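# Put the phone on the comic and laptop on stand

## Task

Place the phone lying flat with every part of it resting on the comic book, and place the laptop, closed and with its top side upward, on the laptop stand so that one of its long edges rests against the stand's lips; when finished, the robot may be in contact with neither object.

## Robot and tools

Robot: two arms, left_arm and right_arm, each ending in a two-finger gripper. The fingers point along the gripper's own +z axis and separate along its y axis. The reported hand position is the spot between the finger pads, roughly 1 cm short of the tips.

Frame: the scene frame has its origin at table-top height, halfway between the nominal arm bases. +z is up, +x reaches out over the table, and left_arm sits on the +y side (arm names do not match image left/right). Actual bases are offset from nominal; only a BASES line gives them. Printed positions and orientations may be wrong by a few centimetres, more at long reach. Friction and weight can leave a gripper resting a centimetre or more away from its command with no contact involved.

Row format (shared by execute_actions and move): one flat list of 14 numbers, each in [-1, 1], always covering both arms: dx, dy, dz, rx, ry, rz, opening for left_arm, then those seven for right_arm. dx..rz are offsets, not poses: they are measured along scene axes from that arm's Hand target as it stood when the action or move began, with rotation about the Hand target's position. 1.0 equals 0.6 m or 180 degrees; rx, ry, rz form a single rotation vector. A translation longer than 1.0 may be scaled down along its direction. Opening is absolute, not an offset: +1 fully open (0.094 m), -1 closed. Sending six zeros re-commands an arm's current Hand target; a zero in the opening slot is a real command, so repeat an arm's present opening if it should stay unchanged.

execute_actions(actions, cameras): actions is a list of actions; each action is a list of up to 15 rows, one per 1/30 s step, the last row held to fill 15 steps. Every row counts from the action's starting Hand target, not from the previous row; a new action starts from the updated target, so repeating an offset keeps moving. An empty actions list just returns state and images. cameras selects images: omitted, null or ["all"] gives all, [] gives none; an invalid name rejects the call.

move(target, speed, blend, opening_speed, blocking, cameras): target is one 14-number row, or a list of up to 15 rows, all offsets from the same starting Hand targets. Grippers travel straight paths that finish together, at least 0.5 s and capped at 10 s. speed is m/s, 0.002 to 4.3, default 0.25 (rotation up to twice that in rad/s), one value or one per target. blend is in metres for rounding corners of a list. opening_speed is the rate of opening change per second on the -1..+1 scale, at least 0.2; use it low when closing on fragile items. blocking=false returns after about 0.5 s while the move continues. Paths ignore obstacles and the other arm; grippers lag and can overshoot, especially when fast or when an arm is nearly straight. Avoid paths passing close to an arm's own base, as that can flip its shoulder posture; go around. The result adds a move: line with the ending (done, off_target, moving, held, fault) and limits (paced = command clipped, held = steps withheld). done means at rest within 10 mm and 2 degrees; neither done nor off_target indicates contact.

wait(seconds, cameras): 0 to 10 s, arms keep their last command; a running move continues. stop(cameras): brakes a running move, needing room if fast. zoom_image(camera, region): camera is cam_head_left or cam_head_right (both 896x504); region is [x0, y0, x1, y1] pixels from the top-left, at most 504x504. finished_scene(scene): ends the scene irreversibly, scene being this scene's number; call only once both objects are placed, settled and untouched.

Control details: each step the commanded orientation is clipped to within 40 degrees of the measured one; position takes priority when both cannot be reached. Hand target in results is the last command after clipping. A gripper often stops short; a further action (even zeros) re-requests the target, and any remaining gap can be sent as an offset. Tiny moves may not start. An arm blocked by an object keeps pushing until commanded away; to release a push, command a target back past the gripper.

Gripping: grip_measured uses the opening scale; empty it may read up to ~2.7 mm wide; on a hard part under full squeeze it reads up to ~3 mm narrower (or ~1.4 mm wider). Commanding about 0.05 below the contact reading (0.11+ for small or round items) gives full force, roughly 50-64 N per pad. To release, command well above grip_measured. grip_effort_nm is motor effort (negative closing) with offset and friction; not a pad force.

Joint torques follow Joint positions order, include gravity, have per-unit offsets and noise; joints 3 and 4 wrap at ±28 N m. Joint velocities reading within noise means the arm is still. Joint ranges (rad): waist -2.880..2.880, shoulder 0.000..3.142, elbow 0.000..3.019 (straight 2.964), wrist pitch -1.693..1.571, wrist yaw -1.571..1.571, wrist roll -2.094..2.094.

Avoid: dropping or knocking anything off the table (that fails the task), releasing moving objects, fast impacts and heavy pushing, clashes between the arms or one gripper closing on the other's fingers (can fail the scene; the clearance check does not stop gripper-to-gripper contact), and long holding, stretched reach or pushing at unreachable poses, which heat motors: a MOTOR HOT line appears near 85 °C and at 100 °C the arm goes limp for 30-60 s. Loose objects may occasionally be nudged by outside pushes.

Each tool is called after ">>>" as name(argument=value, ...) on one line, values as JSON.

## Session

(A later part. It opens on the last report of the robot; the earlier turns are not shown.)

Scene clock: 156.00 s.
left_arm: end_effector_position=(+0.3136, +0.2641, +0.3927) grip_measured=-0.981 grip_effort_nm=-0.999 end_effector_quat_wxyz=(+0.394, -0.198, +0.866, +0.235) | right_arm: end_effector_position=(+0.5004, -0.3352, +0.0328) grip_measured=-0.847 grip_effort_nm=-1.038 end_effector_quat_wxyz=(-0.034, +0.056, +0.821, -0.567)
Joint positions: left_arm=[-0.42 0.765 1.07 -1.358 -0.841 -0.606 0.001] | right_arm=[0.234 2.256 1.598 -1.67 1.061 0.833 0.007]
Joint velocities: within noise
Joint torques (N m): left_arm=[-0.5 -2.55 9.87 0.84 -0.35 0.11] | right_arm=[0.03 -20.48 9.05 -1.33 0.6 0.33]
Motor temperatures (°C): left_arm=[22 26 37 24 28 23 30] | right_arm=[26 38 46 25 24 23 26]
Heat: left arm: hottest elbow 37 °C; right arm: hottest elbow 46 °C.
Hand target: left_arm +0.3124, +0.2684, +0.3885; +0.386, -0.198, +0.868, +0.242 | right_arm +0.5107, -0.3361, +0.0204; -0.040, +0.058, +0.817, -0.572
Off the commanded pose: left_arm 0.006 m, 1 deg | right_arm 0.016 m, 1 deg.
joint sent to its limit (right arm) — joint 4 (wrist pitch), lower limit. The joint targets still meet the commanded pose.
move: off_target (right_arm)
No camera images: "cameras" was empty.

>>> move(target=[0,0,0,0,0,0,-1,0.0,0.0,0,0,0,0,-0.45], opening_speed=0.2)

>>> zoom_image(camera="cam_head_left", region=[480, 150, 660, 320])

>>> zoom_image(camera="cam_head_right", region=[480, 150, 660, 320])

Scene clock: 161.67 s.
left_arm: end_effector_position=(+0.3136, +0.2641, +0.3927) grip_measured=-0.981 grip_effort_nm=-0.999 end_effector_quat_wxyz=(+0.394, -0.198, +0.866, +0.235) | right_arm: end_effector_position=(+0.5004, -0.3352, +0.0328) grip_measured=-0.452 grip_effort_nm=0.056 end_effector_quat_wxyz=(-0.033, +0.056, +0.821, -0.567)
Joint positions: left_arm=[-0.42 0.765 1.07 -1.358 -0.841 -0.606 0.001] | right_arm=[0.234 2.256 1.598 -1.67 1.061 0.834 0.026]
Joint velocities: within noise
Joint torques (N m): left_arm=[-0.32 -3.25 9.78 0.83 -0.37 0.11] | right_arm=[0.03 -20.48 9.05 -1.35 0.61 0.29]
Motor temperatures (°C): left_arm=[22 26 37 24 28 23 30] | right_arm=[26 38 45 25 24 23 26]
Heat: left arm: hottest elbow 37 °C; right arm: hottest elbow 45 °C.
Hand target: left_arm +0.3124, +0.2684, +0.3885; +0.386, -0.198, +0.868, +0.242 | right_arm +0.5107, -0.3361, +0.0205; -0.039, +0.059, +0.817, -0.572
Off the commanded pose: left_arm 0.006 m, 1 deg | right_arm 0.016 m, 1 deg.
joint sent to its limit (right arm) — joint 4 (wrist pitch), lower limit. The joint targets still meet the commanded pose.
move: off_target (right_arm)

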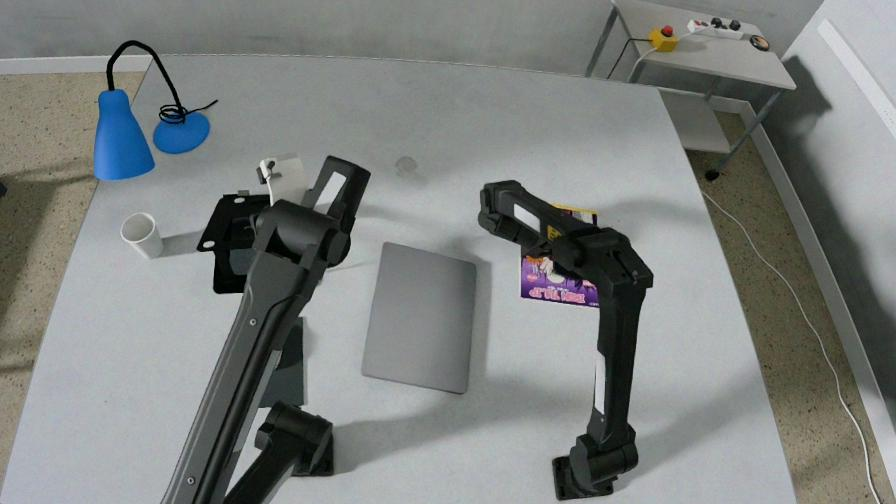

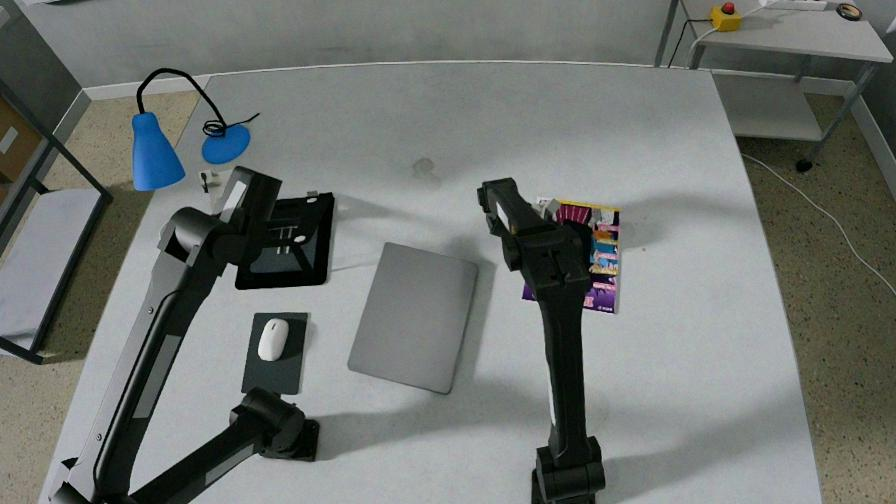

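Scaled by 2.800.

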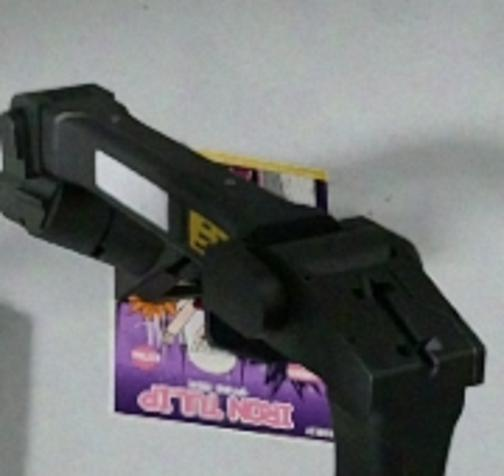

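Scaled by 2.800.

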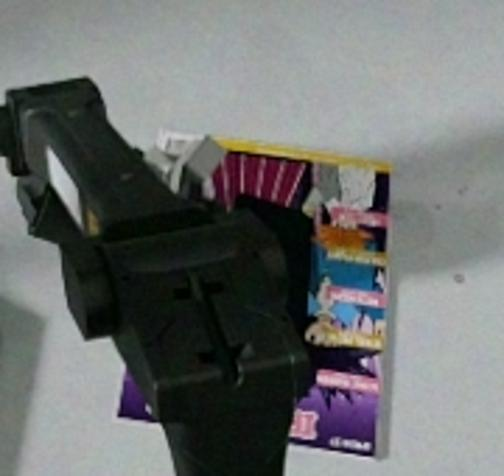

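>>> move(target=[[0,0,0,0,0,0,-1,0.0,0.1,0.05,0,0,0,-0.45],[0,0,0,0,0,0,-1,-0.0,0.15,0.3,0,0,0,-0.45],[0,0,0,0,0,0,-1,-0.3,0.15,0.4,0.2,0,0,-0.45]], speed=[0.06,0.15,0.25])

>>> zoom_image(camera="cam_head_left", region=[480, 150, 660, 320])

>>> zoom_image(camera="cam_head_right", region=[480, 150, 660, 320])

Scene clock: 170.13 s.
left_arm: end_effector_position=(+0.3136, +0.2641, +0.3927) grip_measured=-0.981 grip_effort_nm=-1.004 end_effector_quat_wxyz=(+0.394, -0.198, +0.866, +0.235) | right_arm: end_effector_position=(+0.3368, -0.2472, +0.2637) grip_measured=-0.451 grip_effort_nm=0.051 end_effector_quat_wxyz=(+0.025, +0.034, +0.966, -0.255)
Joint positions: left_arm=[-0.42 0.765 1.07 -1.358 -0.841 -0.606 0.001] | right_arm=[0.383 1.393 1.316 -1.674 0.488 0.504 0.026]
Joint velocities: within noise
Joint torques (N m): left_arm=[-1.32 -3.37 9.91 0.85 -0.41 0.07] | right_arm=[0.91 -13.16 7.6 -0.43 0.28 0.11]
Motor temperatures (°C): left_arm=[22 26 37 24 28 23 30] | right_arm=[26 38 45 25 24 23 25]
Heat: left arm: hottest elbow 37 °C; right arm: hottest elbow 45 °C.
Hand target: left_arm +0.3124, +0.2684, +0.3885; +0.386, -0.198, +0.868, +0.242 | right_arm +0.3307, -0.2461, +0.2604; -0.056, +0.043, +0.954, -0.292
Off the commanded pose: left_arm 0.006 m, 1 deg | right_arm 0.007 m, 10 deg.
joint sent to its limit (right arm) — joint 4 (wrist pitch), lower limit. The joint targets are off in orientation, not in position.
move: off_target (right_arm)

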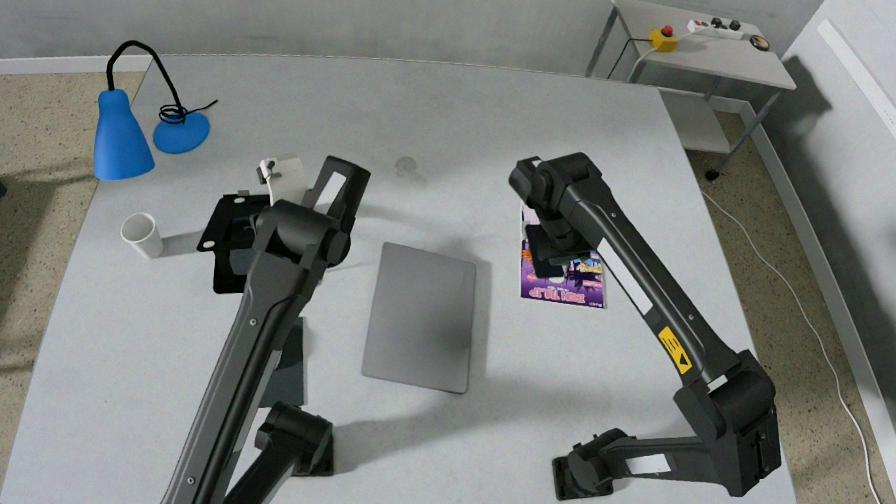

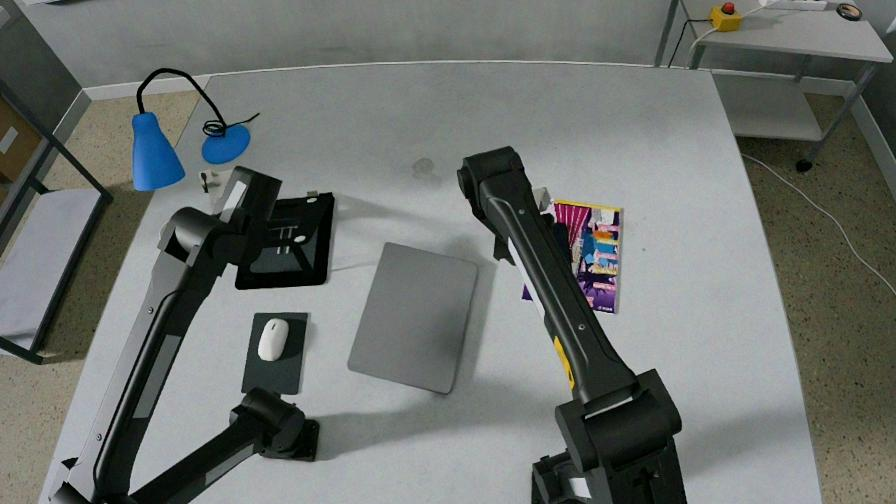

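Scaled by 2.800.

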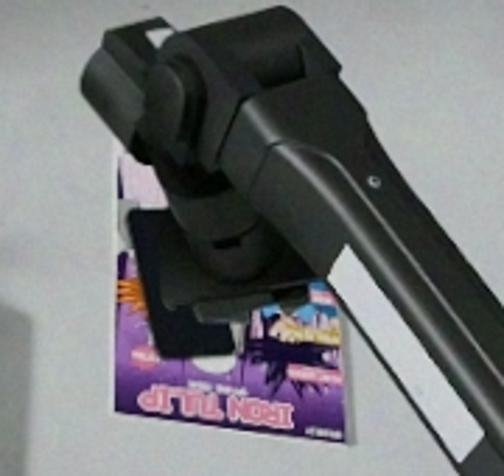

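Scaled by 2.800.

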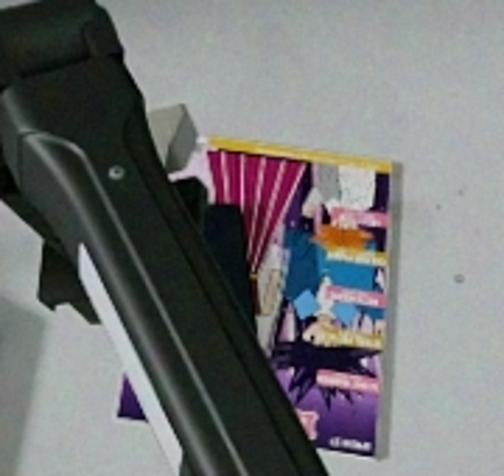

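>>> move(target=[0,0,0,0,0,0,-1,-0.2,-0.35,0.05,0.12,0,0,0], speed=0.25)

>>> zoom_image(camera="cam_head_left", region=[480, 170, 640, 330])

>>> zoom_image(camera="cam_head_right", region=[480, 170, 640, 330])

Scene clock: 174.77 s.
left_arm: end_effector_position=(+0.3136, +0.2641, +0.3927) grip_measured=-0.981 grip_effort_nm=-1.004 end_effector_quat_wxyz=(+0.394, -0.198, +0.866, +0.235) | right_arm: end_effector_position=(+0.2154, -0.4545, +0.2899) grip_measured=-0.001 grip_effort_nm=0.066 end_effector_quat_wxyz=(-0.049, +0.029, +0.992, -0.114)
Joint positions: left_arm=[-0.42 0.765 1.07 -1.358 -0.841 -0.606 0.001] | right_arm=[-0.391 1.08 1.169 -1.671 0.249 -0.325 0.047]
Joint velocities: within noise
Joint torques (N m): left_arm=[-0.56 -3.66 9.87 0.8 -0.38 0.12] | right_arm=[-0.44 -7.82 8.69 -0.24 0.1 0.12]
Motor temperatures (°C): left_arm=[22 26 37 24 28 23 30] | right_arm=[26 38 45 25 24 23 25]
Heat: left arm: hottest elbow 37 °C; right arm: hottest elbow 45 °C.
Hand target: left_arm +0.3124, +0.2684, +0.3885; +0.386, -0.198, +0.868, +0.242 | right_arm +0.2107, -0.4560, +0.2904; -0.063, +0.032, +0.992, -0.108
Off the commanded pose: left_arm 0.006 m, 1 deg | right_arm 0.005 m, 2 deg.
joint sent to its limit (right arm) — joint 4 (wrist pitch), lower limit. The joint targets still meet the commanded pose.
move: done

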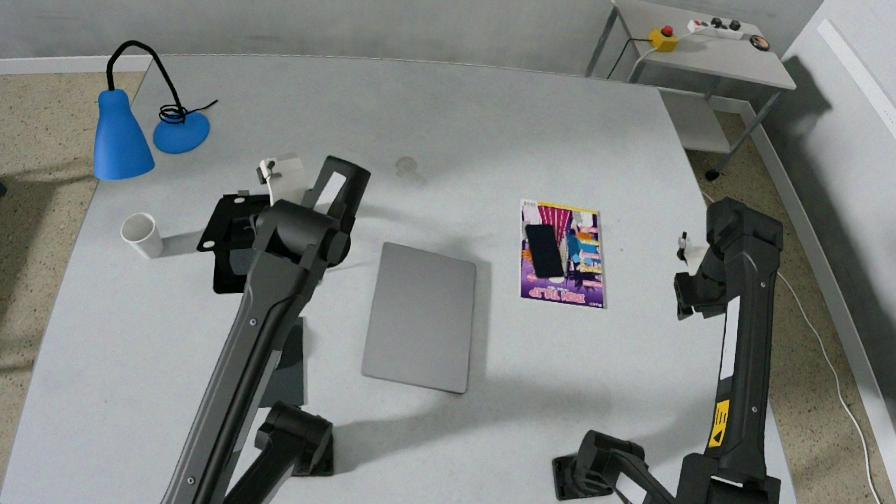

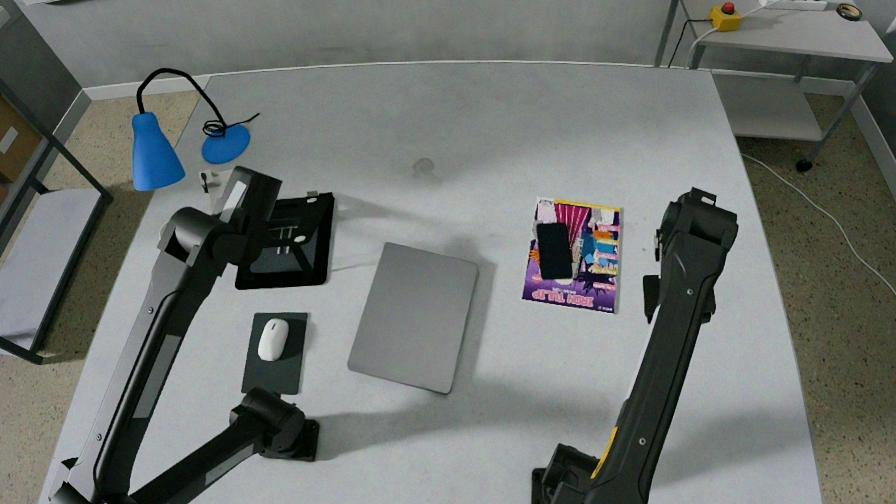

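Scaled by 3.150.

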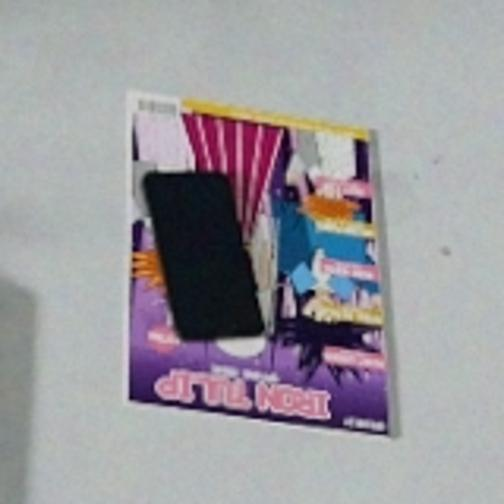

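Scaled by 3.150.

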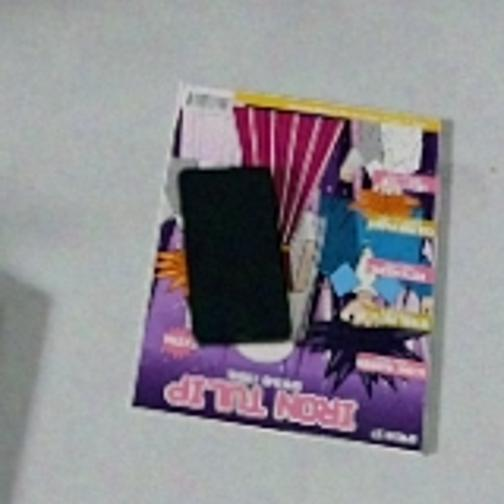

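>>> zoom_image(camera="cam_head_right", region=[400, 330, 500, 420])

>>> zoom_image(camera="cam_head_left", region=[420, 330, 520, 420])

>>> zoom_image(camera="cam_head_right", region=[330, 330, 420, 400])

>>> zoom_image(camera="cam_head_left", region=[340, 330, 430, 400])

>>> zoom_image(camera="cam_head_right", region=[370, 220, 500, 300])

Scaled by 5.040.

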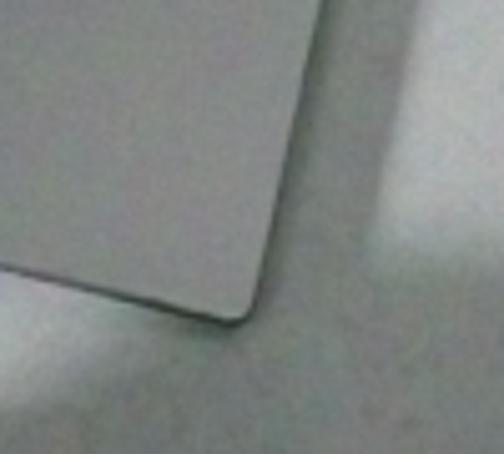

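Scaled by 5.040.

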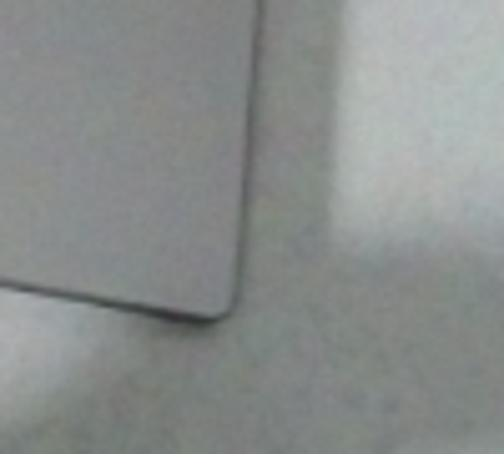

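Scaled by 5.600.

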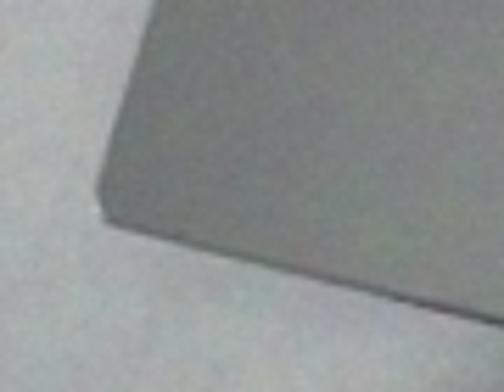

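Scaled by 5.600.

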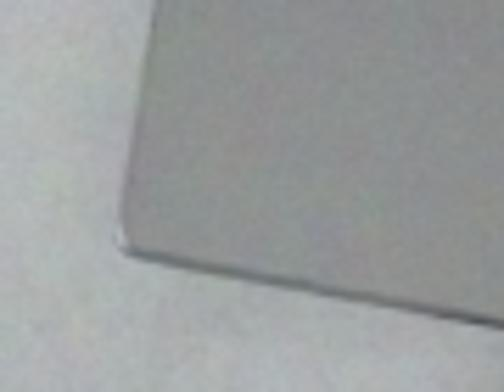

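Scaled by 3.877.

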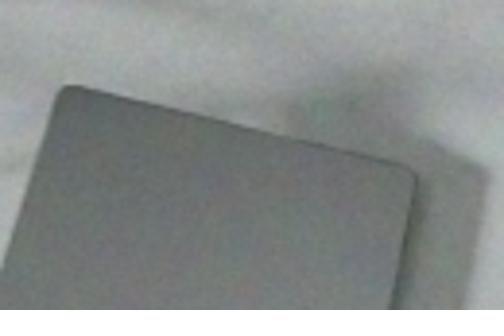

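>>> move(target=[0,0,0,0,0,0,-1,0.2,0.127,-0.067,-0.121,-0.168,0.52,0.25], speed=0.3)

Scene clock: 201.60 s.
left_arm: end_effector_position=(+0.3136, +0.2641, +0.3927) grip_measured=-0.981 grip_effort_nm=-1.004 end_effector_quat_wxyz=(+0.394, -0.198, +0.866, +0.235) | right_arm: end_effector_position=(+0.3313, -0.3753, +0.2586) grip_measured=+0.249 grip_effort_nm=0.066 end_effector_quat_wxyz=(-0.275, +0.654, -0.650, +0.271)
Joint positions: left_arm=[-0.42 0.765 1.07 -1.358 -0.841 -0.606 0.001] | right_arm=[-0.279 0.822 0.764 -0.74 -0.201 -1.769 0.059]
Joint velocities: within noise
Joint torques (N m): left_arm=[-0.44 -3.19 9.92 1.02 -0.36 0.06] | right_arm=[-0.32 -4.54 8.65 1.8 -0.19 0.13]
Motor temperatures (°C): left_arm=[22 26 37 24 28 23 30] | right_arm=[26 36 44 25 24 23 25]
Heat: left arm: hottest elbow 37 °C; right arm: hottest elbow 44 °C.
Hand target: left_arm +0.3124, +0.2684, +0.3885; +0.386, -0.198, +0.868, +0.242 | right_arm +0.3307, -0.3798, +0.2501; -0.272, +0.654, -0.652, +0.271
Off the commanded pose: left_arm 0.006 m, 1 deg | right_arm 0.009 m, 0 deg.
move: done

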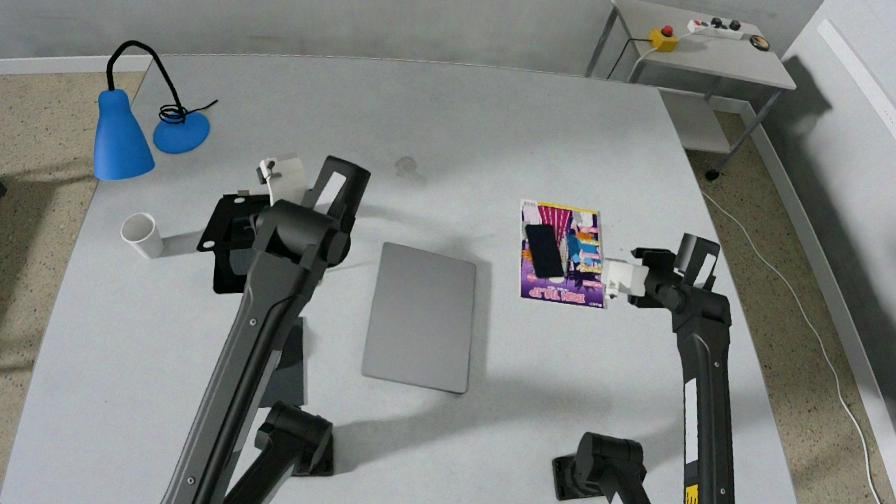

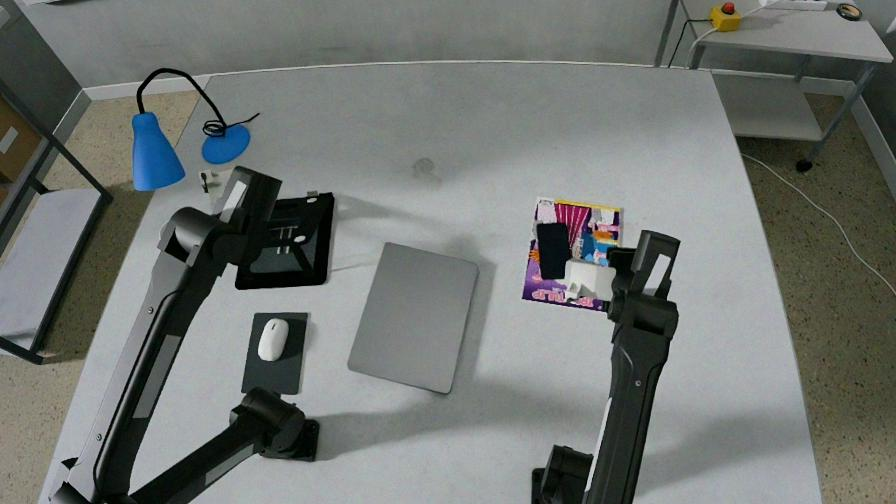

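>>> move(target=[0,0,0,0,0,0,-1,-0.068,0.3,-0.217,0.0657,-0.0783,0.4416,0.25], speed=0.3)

>>> zoom_image(camera="cam_head_left", region=[400, 220, 600, 400])

>>> zoom_image(camera="cam_head_right", region=[400, 220, 600, 400])

Scene clock: 209.13 s.
left_arm: end_effector_position=(+0.3136, +0.2641, +0.3927) grip_measured=-0.981 grip_effort_nm=-0.999 end_effector_quat_wxyz=(+0.394, -0.198, +0.866, +0.235) | right_arm: end_effector_position=(+0.2935, -0.1974, +0.1279) grip_measured=+0.249 grip_effort_nm=0.061 end_effector_quat_wxyz=(-0.629, +0.746, -0.181, +0.125)
Joint positions: left_arm=[-0.42 0.765 1.07 -1.358 -0.841 -0.606 0.001] | right_arm=[-0.167 1.266 0.31 0.361 -1.246 -2.099 0.059]
Joint velocities: within noise
Joint torques (N m): left_arm=[-0.44 -3.14 9.81 0.84 -0.38 0.11] | right_arm=[-0.09 -5.89 5 1.7 -0.43 0.15]
Motor temperatures (°C): left_arm=[22 26 37 24 28 23 30] | right_arm=[26 35 43 25 24 23 25]
Heat: left arm: hottest elbow 37 °C; right arm: hottest elbow 43 °C.
Hand target: left_arm +0.3124, +0.2684, +0.3885; +0.386, -0.198, +0.868, +0.242 | right_arm +0.2901, -0.1999, +0.1200; -0.514, +0.854, -0.072, +0.045
Off the commanded pose: left_arm 0.006 m, 1 deg | right_arm 0.009 m, 24 deg.
joint sent to its limit (right arm) — joint 6 (wrist roll), lower limit. The joint targets are off in orientation, not in position.
move: off_target (right_arm)

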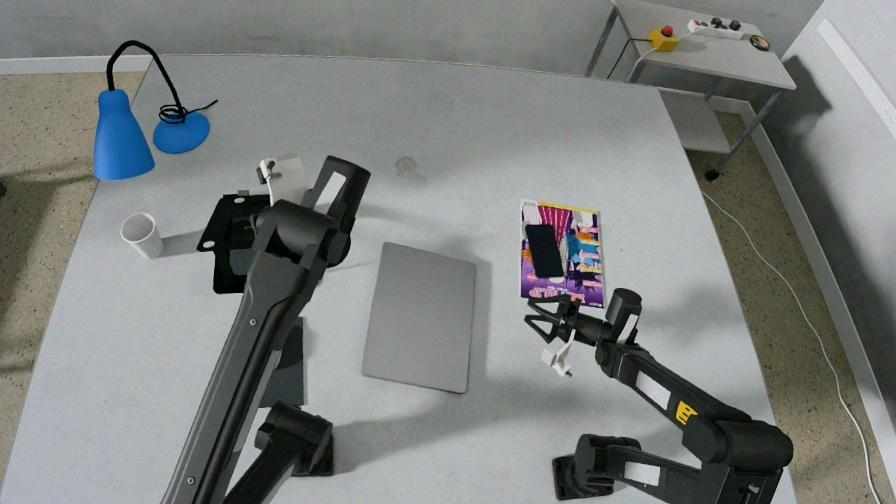

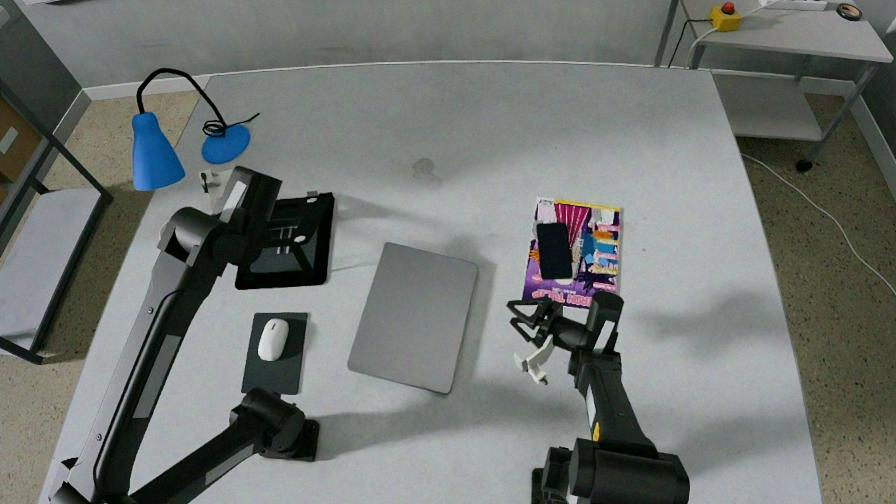

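Scaled by 2.520.

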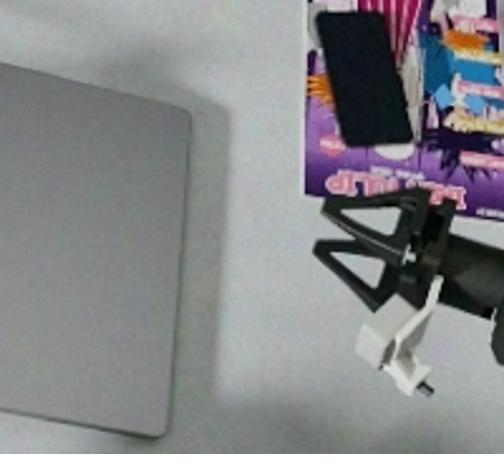

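Scaled by 2.520.

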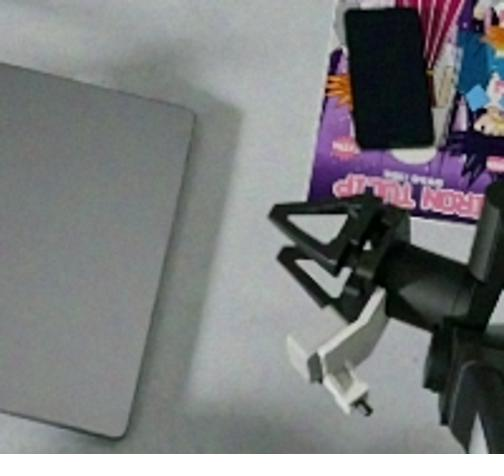

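>>> move(target=[0,0,0,0,0,0,-1,0,-0.03,0.06,0.075,0.433,-0.235,0.25], speed=0.4, cameras=[])

>>> move(target=[0,0,0,0,0,0,-1,0,0,0,0.075,0.433,-0.235,0.25], speed=0.4)

>>> zoom_image(camera="cam_head_left", region=[400, 220, 600, 400])

>>> zoom_image(camera="cam_head_right", region=[400, 220, 600, 400])

Scene clock: 221.43 s.
left_arm: end_effector_position=(+0.3136, +0.2641, +0.3927) grip_measured=-0.981 grip_effort_nm=-1.004 end_effector_quat_wxyz=(+0.394, -0.198, +0.866, +0.235) | right_arm: end_effector_position=(+0.2709, -0.2105, +0.1458) grip_measured=+0.249 grip_effort_nm=0.056 end_effector_quat_wxyz=(+0.389, -0.554, +0.654, +0.338)
Joint positions: left_arm=[-0.42 0.765 1.07 -1.358 -0.841 -0.606 0.001] | right_arm=[-0.187 1.25 0.664 -1.037 -1.082 -1.618 0.059]
Joint velocities: within noise
Joint torques (N m): left_arm=[-0.62 -3.55 9.88 0.98 -0.35 0.09] | right_arm=[-0.44 -7.06 10.76 -0.36 -0.5 0.15]
Motor temperatures (°C): left_arm=[22 25 37 24 28 23 30] | right_arm=[26 35 42 25 24 23 25]
Heat: left arm: hottest elbow 37 °C; right arm: hottest elbow 42 °C.
Hand target: left_arm +0.3124, +0.2684, +0.3885; +0.386, -0.198, +0.868, +0.242 | right_arm +0.2900, -0.2179, +0.1559; +0.396, -0.554, +0.655, +0.328
Off the commanded pose: left_arm 0.006 m, 1 deg | right_arm 0.023 m, 1 deg.
move: off_target (right_arm)
No camera images: "cameras" was empty.

Scene clock: 224.63 s.
left_arm: end_effector_position=(+0.3136, +0.2641, +0.3927) grip_measured=-0.981 grip_effort_nm=-1.004 end_effector_quat_wxyz=(+0.394, -0.198, +0.866, +0.235) | right_arm: end_effector_position=(+0.2753, -0.2131, +0.1436) grip_measured=+0.249 grip_effort_nm=0.046 end_effector_quat_wxyz=(+0.025, +0.075, +0.854, +0.514)
Joint positions: left_arm=[-0.42 0.765 1.07 -1.358 -0.841 -0.606 0.001] | right_arm=[-0.192 1.284 0.687 -1.068 -1.078 -0.066 0.059]
Joint velocities: within noise
Joint torques (N m): left_arm=[-0.21 -3.14 9.76 0.88 -0.33 0.05] | right_arm=[0.03 -10.05 9.57 0.4 -0.46 0.16]
Motor temperatures (°C): left_arm=[22 25 37 24 28 23 30] | right_arm=[26 35 43 25 24 23 25]
Heat: left arm: hottest elbow 37 °C; right arm: hottest elbow 43 °C.
Hand target: left_arm +0.3124, +0.2684, +0.3885; +0.386, -0.198, +0.868, +0.242 | right_arm +0.2901, -0.2180, +0.1560; +0.047, +0.068, +0.856, +0.510
Off the commanded pose: left_arm 0.006 m, 1 deg | right_arm 0.020 m, 3 deg.
move: off_target (right_arm)

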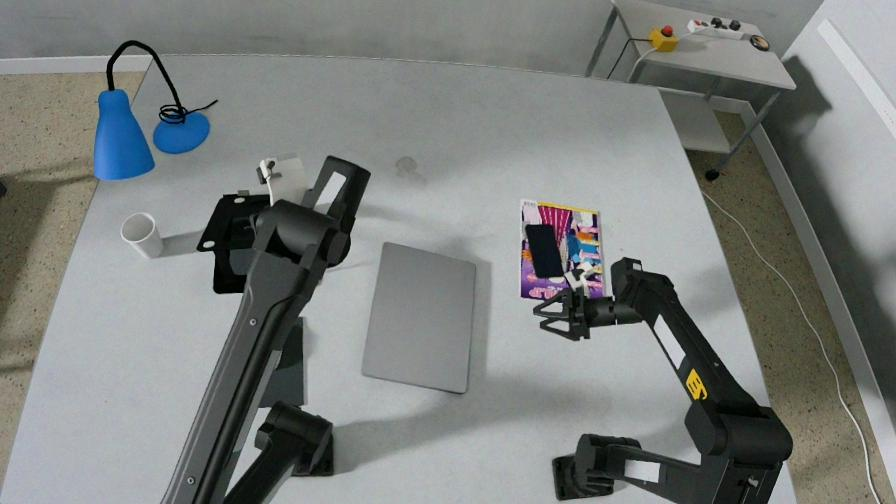

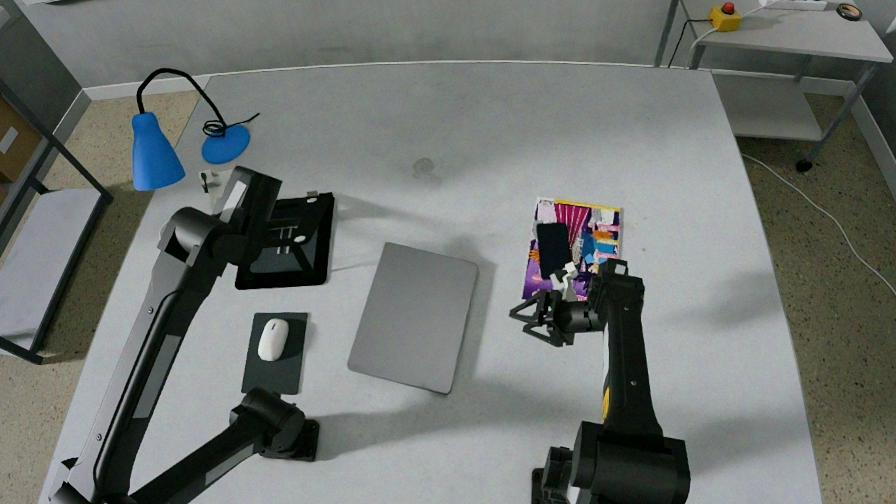

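Scaled by 2.520.

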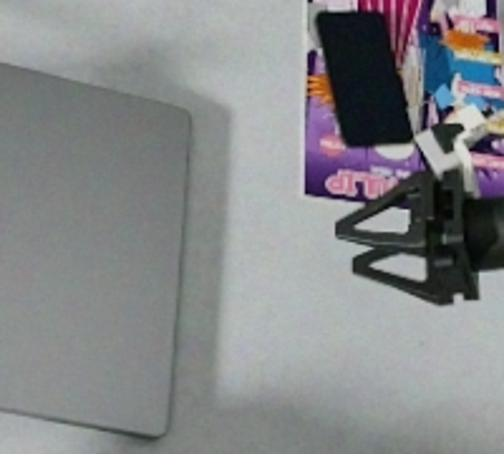

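Scaled by 2.520.

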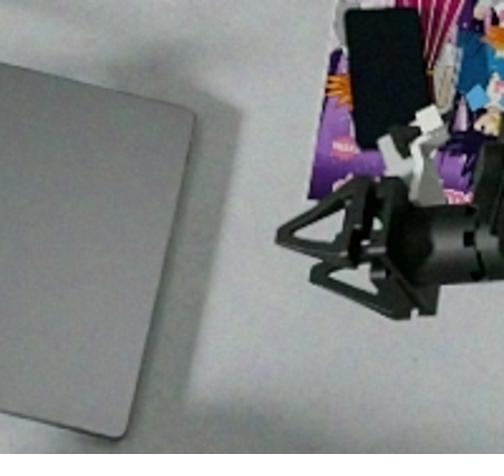

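>>> move(target=[0,0,0,0,0,0,-1,0.017,0,-0.18,0,0,0,0.3], speed=0.12)

>>> zoom_image(camera="cam_head_left", region=[440, 260, 600, 400])

>>> zoom_image(camera="cam_head_right", region=[440, 260, 600, 400])

Scene clock: 231.40 s.
left_arm: end_effector_position=(+0.3136, +0.2641, +0.3927) grip_measured=-0.981 grip_effort_nm=-1.004 end_effector_quat_wxyz=(+0.394, -0.198, +0.866, +0.235) | right_arm: end_effector_position=(+0.3048, -0.2187, +0.0569) grip_measured=+0.299 grip_effort_nm=0.066 end_effector_quat_wxyz=(+0.058, +0.059, +0.856, +0.510)
Joint positions: left_arm=[-0.42 0.765 1.07 -1.358 -0.841 -0.606 0.001] | right_arm=[-0.192 1.531 0.631 -0.678 -1.077 -0.053 0.061]
Joint velocities: within noise
Joint torques (N m): left_arm=[-0.26 -2.55 9.7 0.85 -0.37 0.09] | right_arm=[0.5 -9.93 4.59 0.64 -0.5 0.2]
Motor temperatures (°C): left_arm=[22 25 37 24 28 23 30] | right_arm=[26 35 43 25 24 23 25]
Heat: left arm: hottest elbow 37 °C; right arm: hottest elbow 43 °C.
Hand target: left_arm +0.3124, +0.2684, +0.3885; +0.386, -0.198, +0.868, +0.242 | right_arm +0.3003, -0.2180, +0.0480; +0.047, +0.068, +0.856, +0.510
Off the commanded pose: left_arm 0.006 m, 1 deg | right_arm 0.010 m, 2 deg.
move: done

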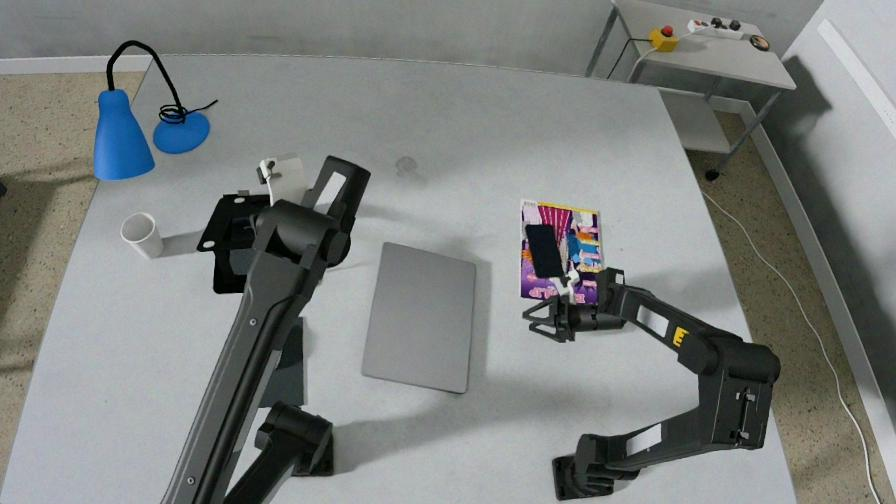

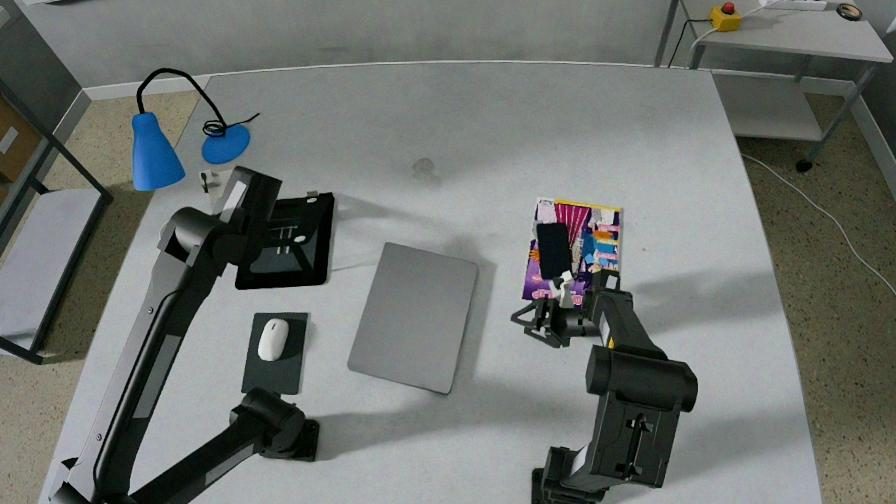

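Scaled by 3.150.

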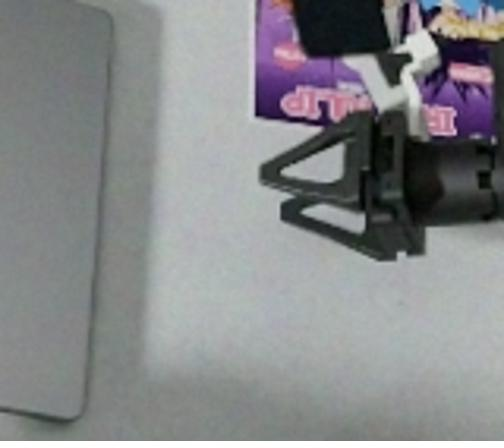

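Scaled by 3.150.

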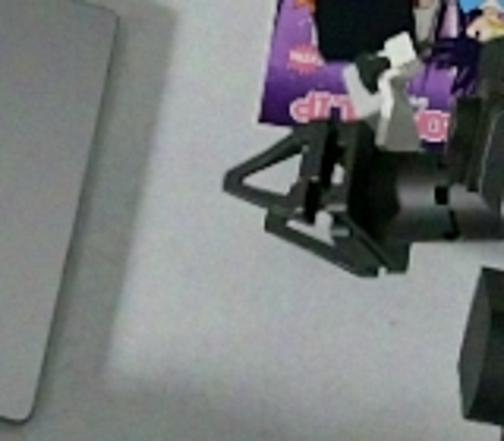

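>>> move(target=[[0,0,0,0,0,0,-1,-0.033,0,-0.033,0,0,0,0.3],[0,0,0,0,0,0,-1,0.0,0.2,-0.033,0,0,0,0.3]], speed=0.08)

>>> zoom_image(camera="cam_head_left", region=[420, 260, 580, 400])

>>> zoom_image(camera="cam_head_right", region=[420, 260, 580, 400])

Scene clock: 239.40 s.
left_arm: end_effector_position=(+0.3136, +0.2641, +0.3927) grip_measured=-0.981 grip_effort_nm=-1.004 end_effector_quat_wxyz=(+0.394, -0.198, +0.866, +0.235) | right_arm: end_effector_position=(+0.3081, -0.1003, +0.0394) grip_measured=+0.299 grip_effort_nm=0.061 end_effector_quat_wxyz=(+0.060, +0.063, +0.854, +0.513)
Joint positions: left_arm=[-0.42 0.765 1.07 -1.358 -0.841 -0.606 0.001] | right_arm=[0.188 1.545 0.498 0.094 -0.962 0.671 0.061]
Joint velocities: within noise
Joint torques (N m): left_arm=[0.09 -3.37 9.63 0.62 -0.37 0.06] | right_arm=[1.14 -9.64 4.23 1.52 -0.32 0.16]
Motor temperatures (°C): left_arm=[22 25 37 24 28 23 30] | right_arm=[26 34 42 25 24 23 25]
Heat: left arm: hottest elbow 37 °C; right arm: hottest elbow 42 °C.
Hand target: left_arm +0.3124, +0.2684, +0.3885; +0.386, -0.198, +0.868, +0.242 | right_arm +0.3003, -0.0979, +0.0283; +0.047, +0.068, +0.856, +0.510
Off the commanded pose: left_arm 0.006 m, 1 deg | right_arm 0.014 m, 2 deg.
move: off_target (right_arm)

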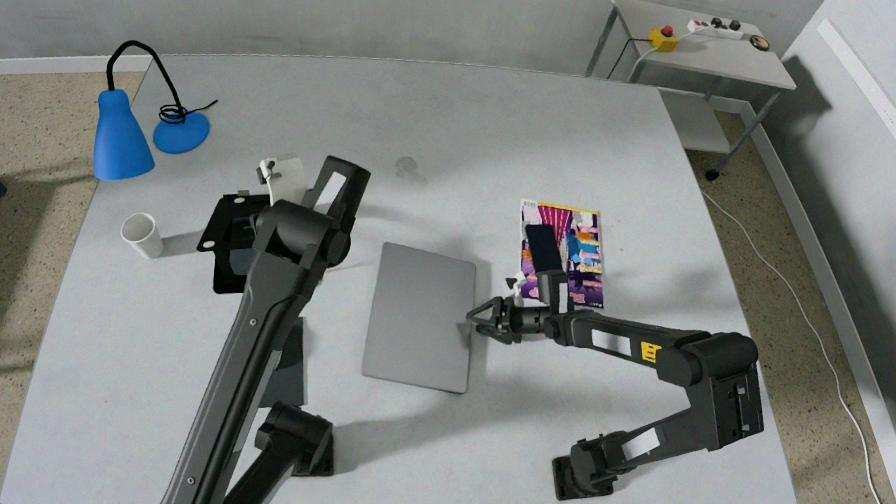

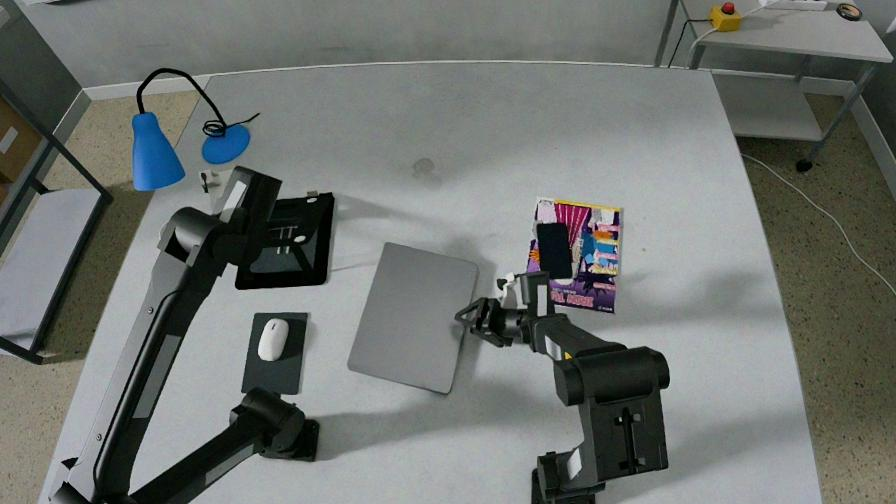

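Scaled by 3.150.

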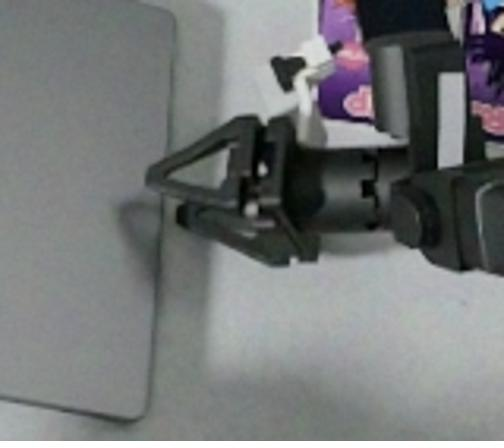

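Scaled by 3.150.

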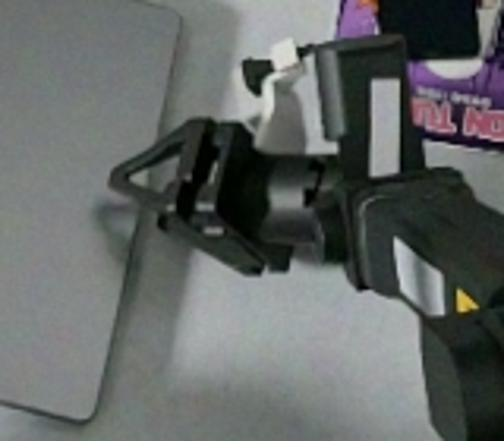

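>>> move(target=[[0,0,0,0,0,0,-1,0.0,0.03,-0.008,0,0,0,0.3],[0,0,0,0,0,0,-1,0.008,0.075,-0.008,0,0,0,0.3]], speed=0.05)

>>> zoom_image(camera="cam_head_left", region=[420, 260, 580, 400])

>>> zoom_image(camera="cam_head_right", region=[420, 260, 580, 400])

Scene clock: 244.13 s.
left_arm: end_effector_position=(+0.3136, +0.2641, +0.3927) grip_measured=-0.981 grip_effort_nm=-1.009 end_effector_quat_wxyz=(+0.394, -0.198, +0.866, +0.235) | right_arm: end_effector_position=(+0.3120, -0.0645, +0.0379) grip_measured=+0.299 grip_effort_nm=0.066 end_effector_quat_wxyz=(+0.068, +0.071, +0.852, +0.514)
Joint positions: left_arm=[-0.42 0.765 1.07 -1.358 -0.841 -0.605 0.001] | right_arm=[0.298 1.58 0.497 0.271 -0.88 0.841 0.061]
Joint velocities: within noise
Joint torques (N m): left_arm=[-0.03 -3.25 9.89 0.72 -0.37 0.07] | right_arm=[2.73 -8.35 5.52 1.52 -0.23 0.18]
Motor temperatures (°C): left_arm=[22 25 37 24 28 23 30] | right_arm=[26 34 42 25 24 23 25]
Heat: left arm: hottest elbow 37 °C; right arm: hottest elbow 42 °C.
Hand target: left_arm +0.3124, +0.2684, +0.3885; +0.386, -0.198, +0.868, +0.242 | right_arm +0.3051, -0.0529, +0.0235; +0.047, +0.068, +0.856, +0.510
Off the commanded pose: left_arm 0.006 m, 1 deg | right_arm 0.020 m, 2 deg.
move: off_target (right_arm)

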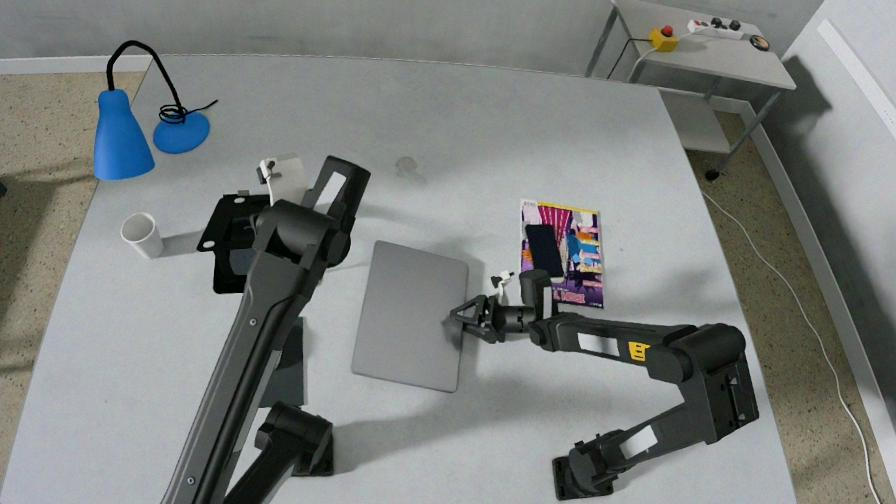

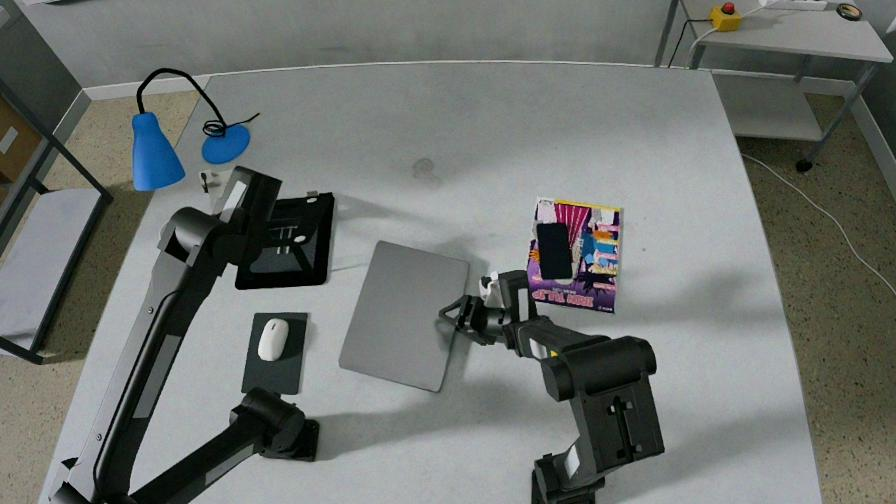

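Scaled by 3.150.

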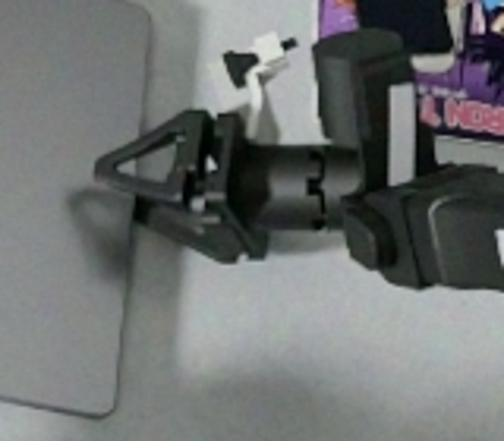

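Scaled by 3.150.

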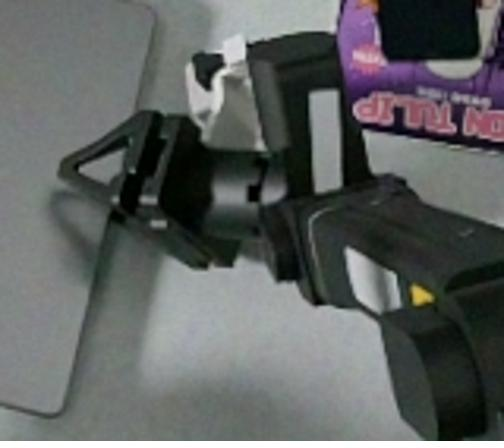

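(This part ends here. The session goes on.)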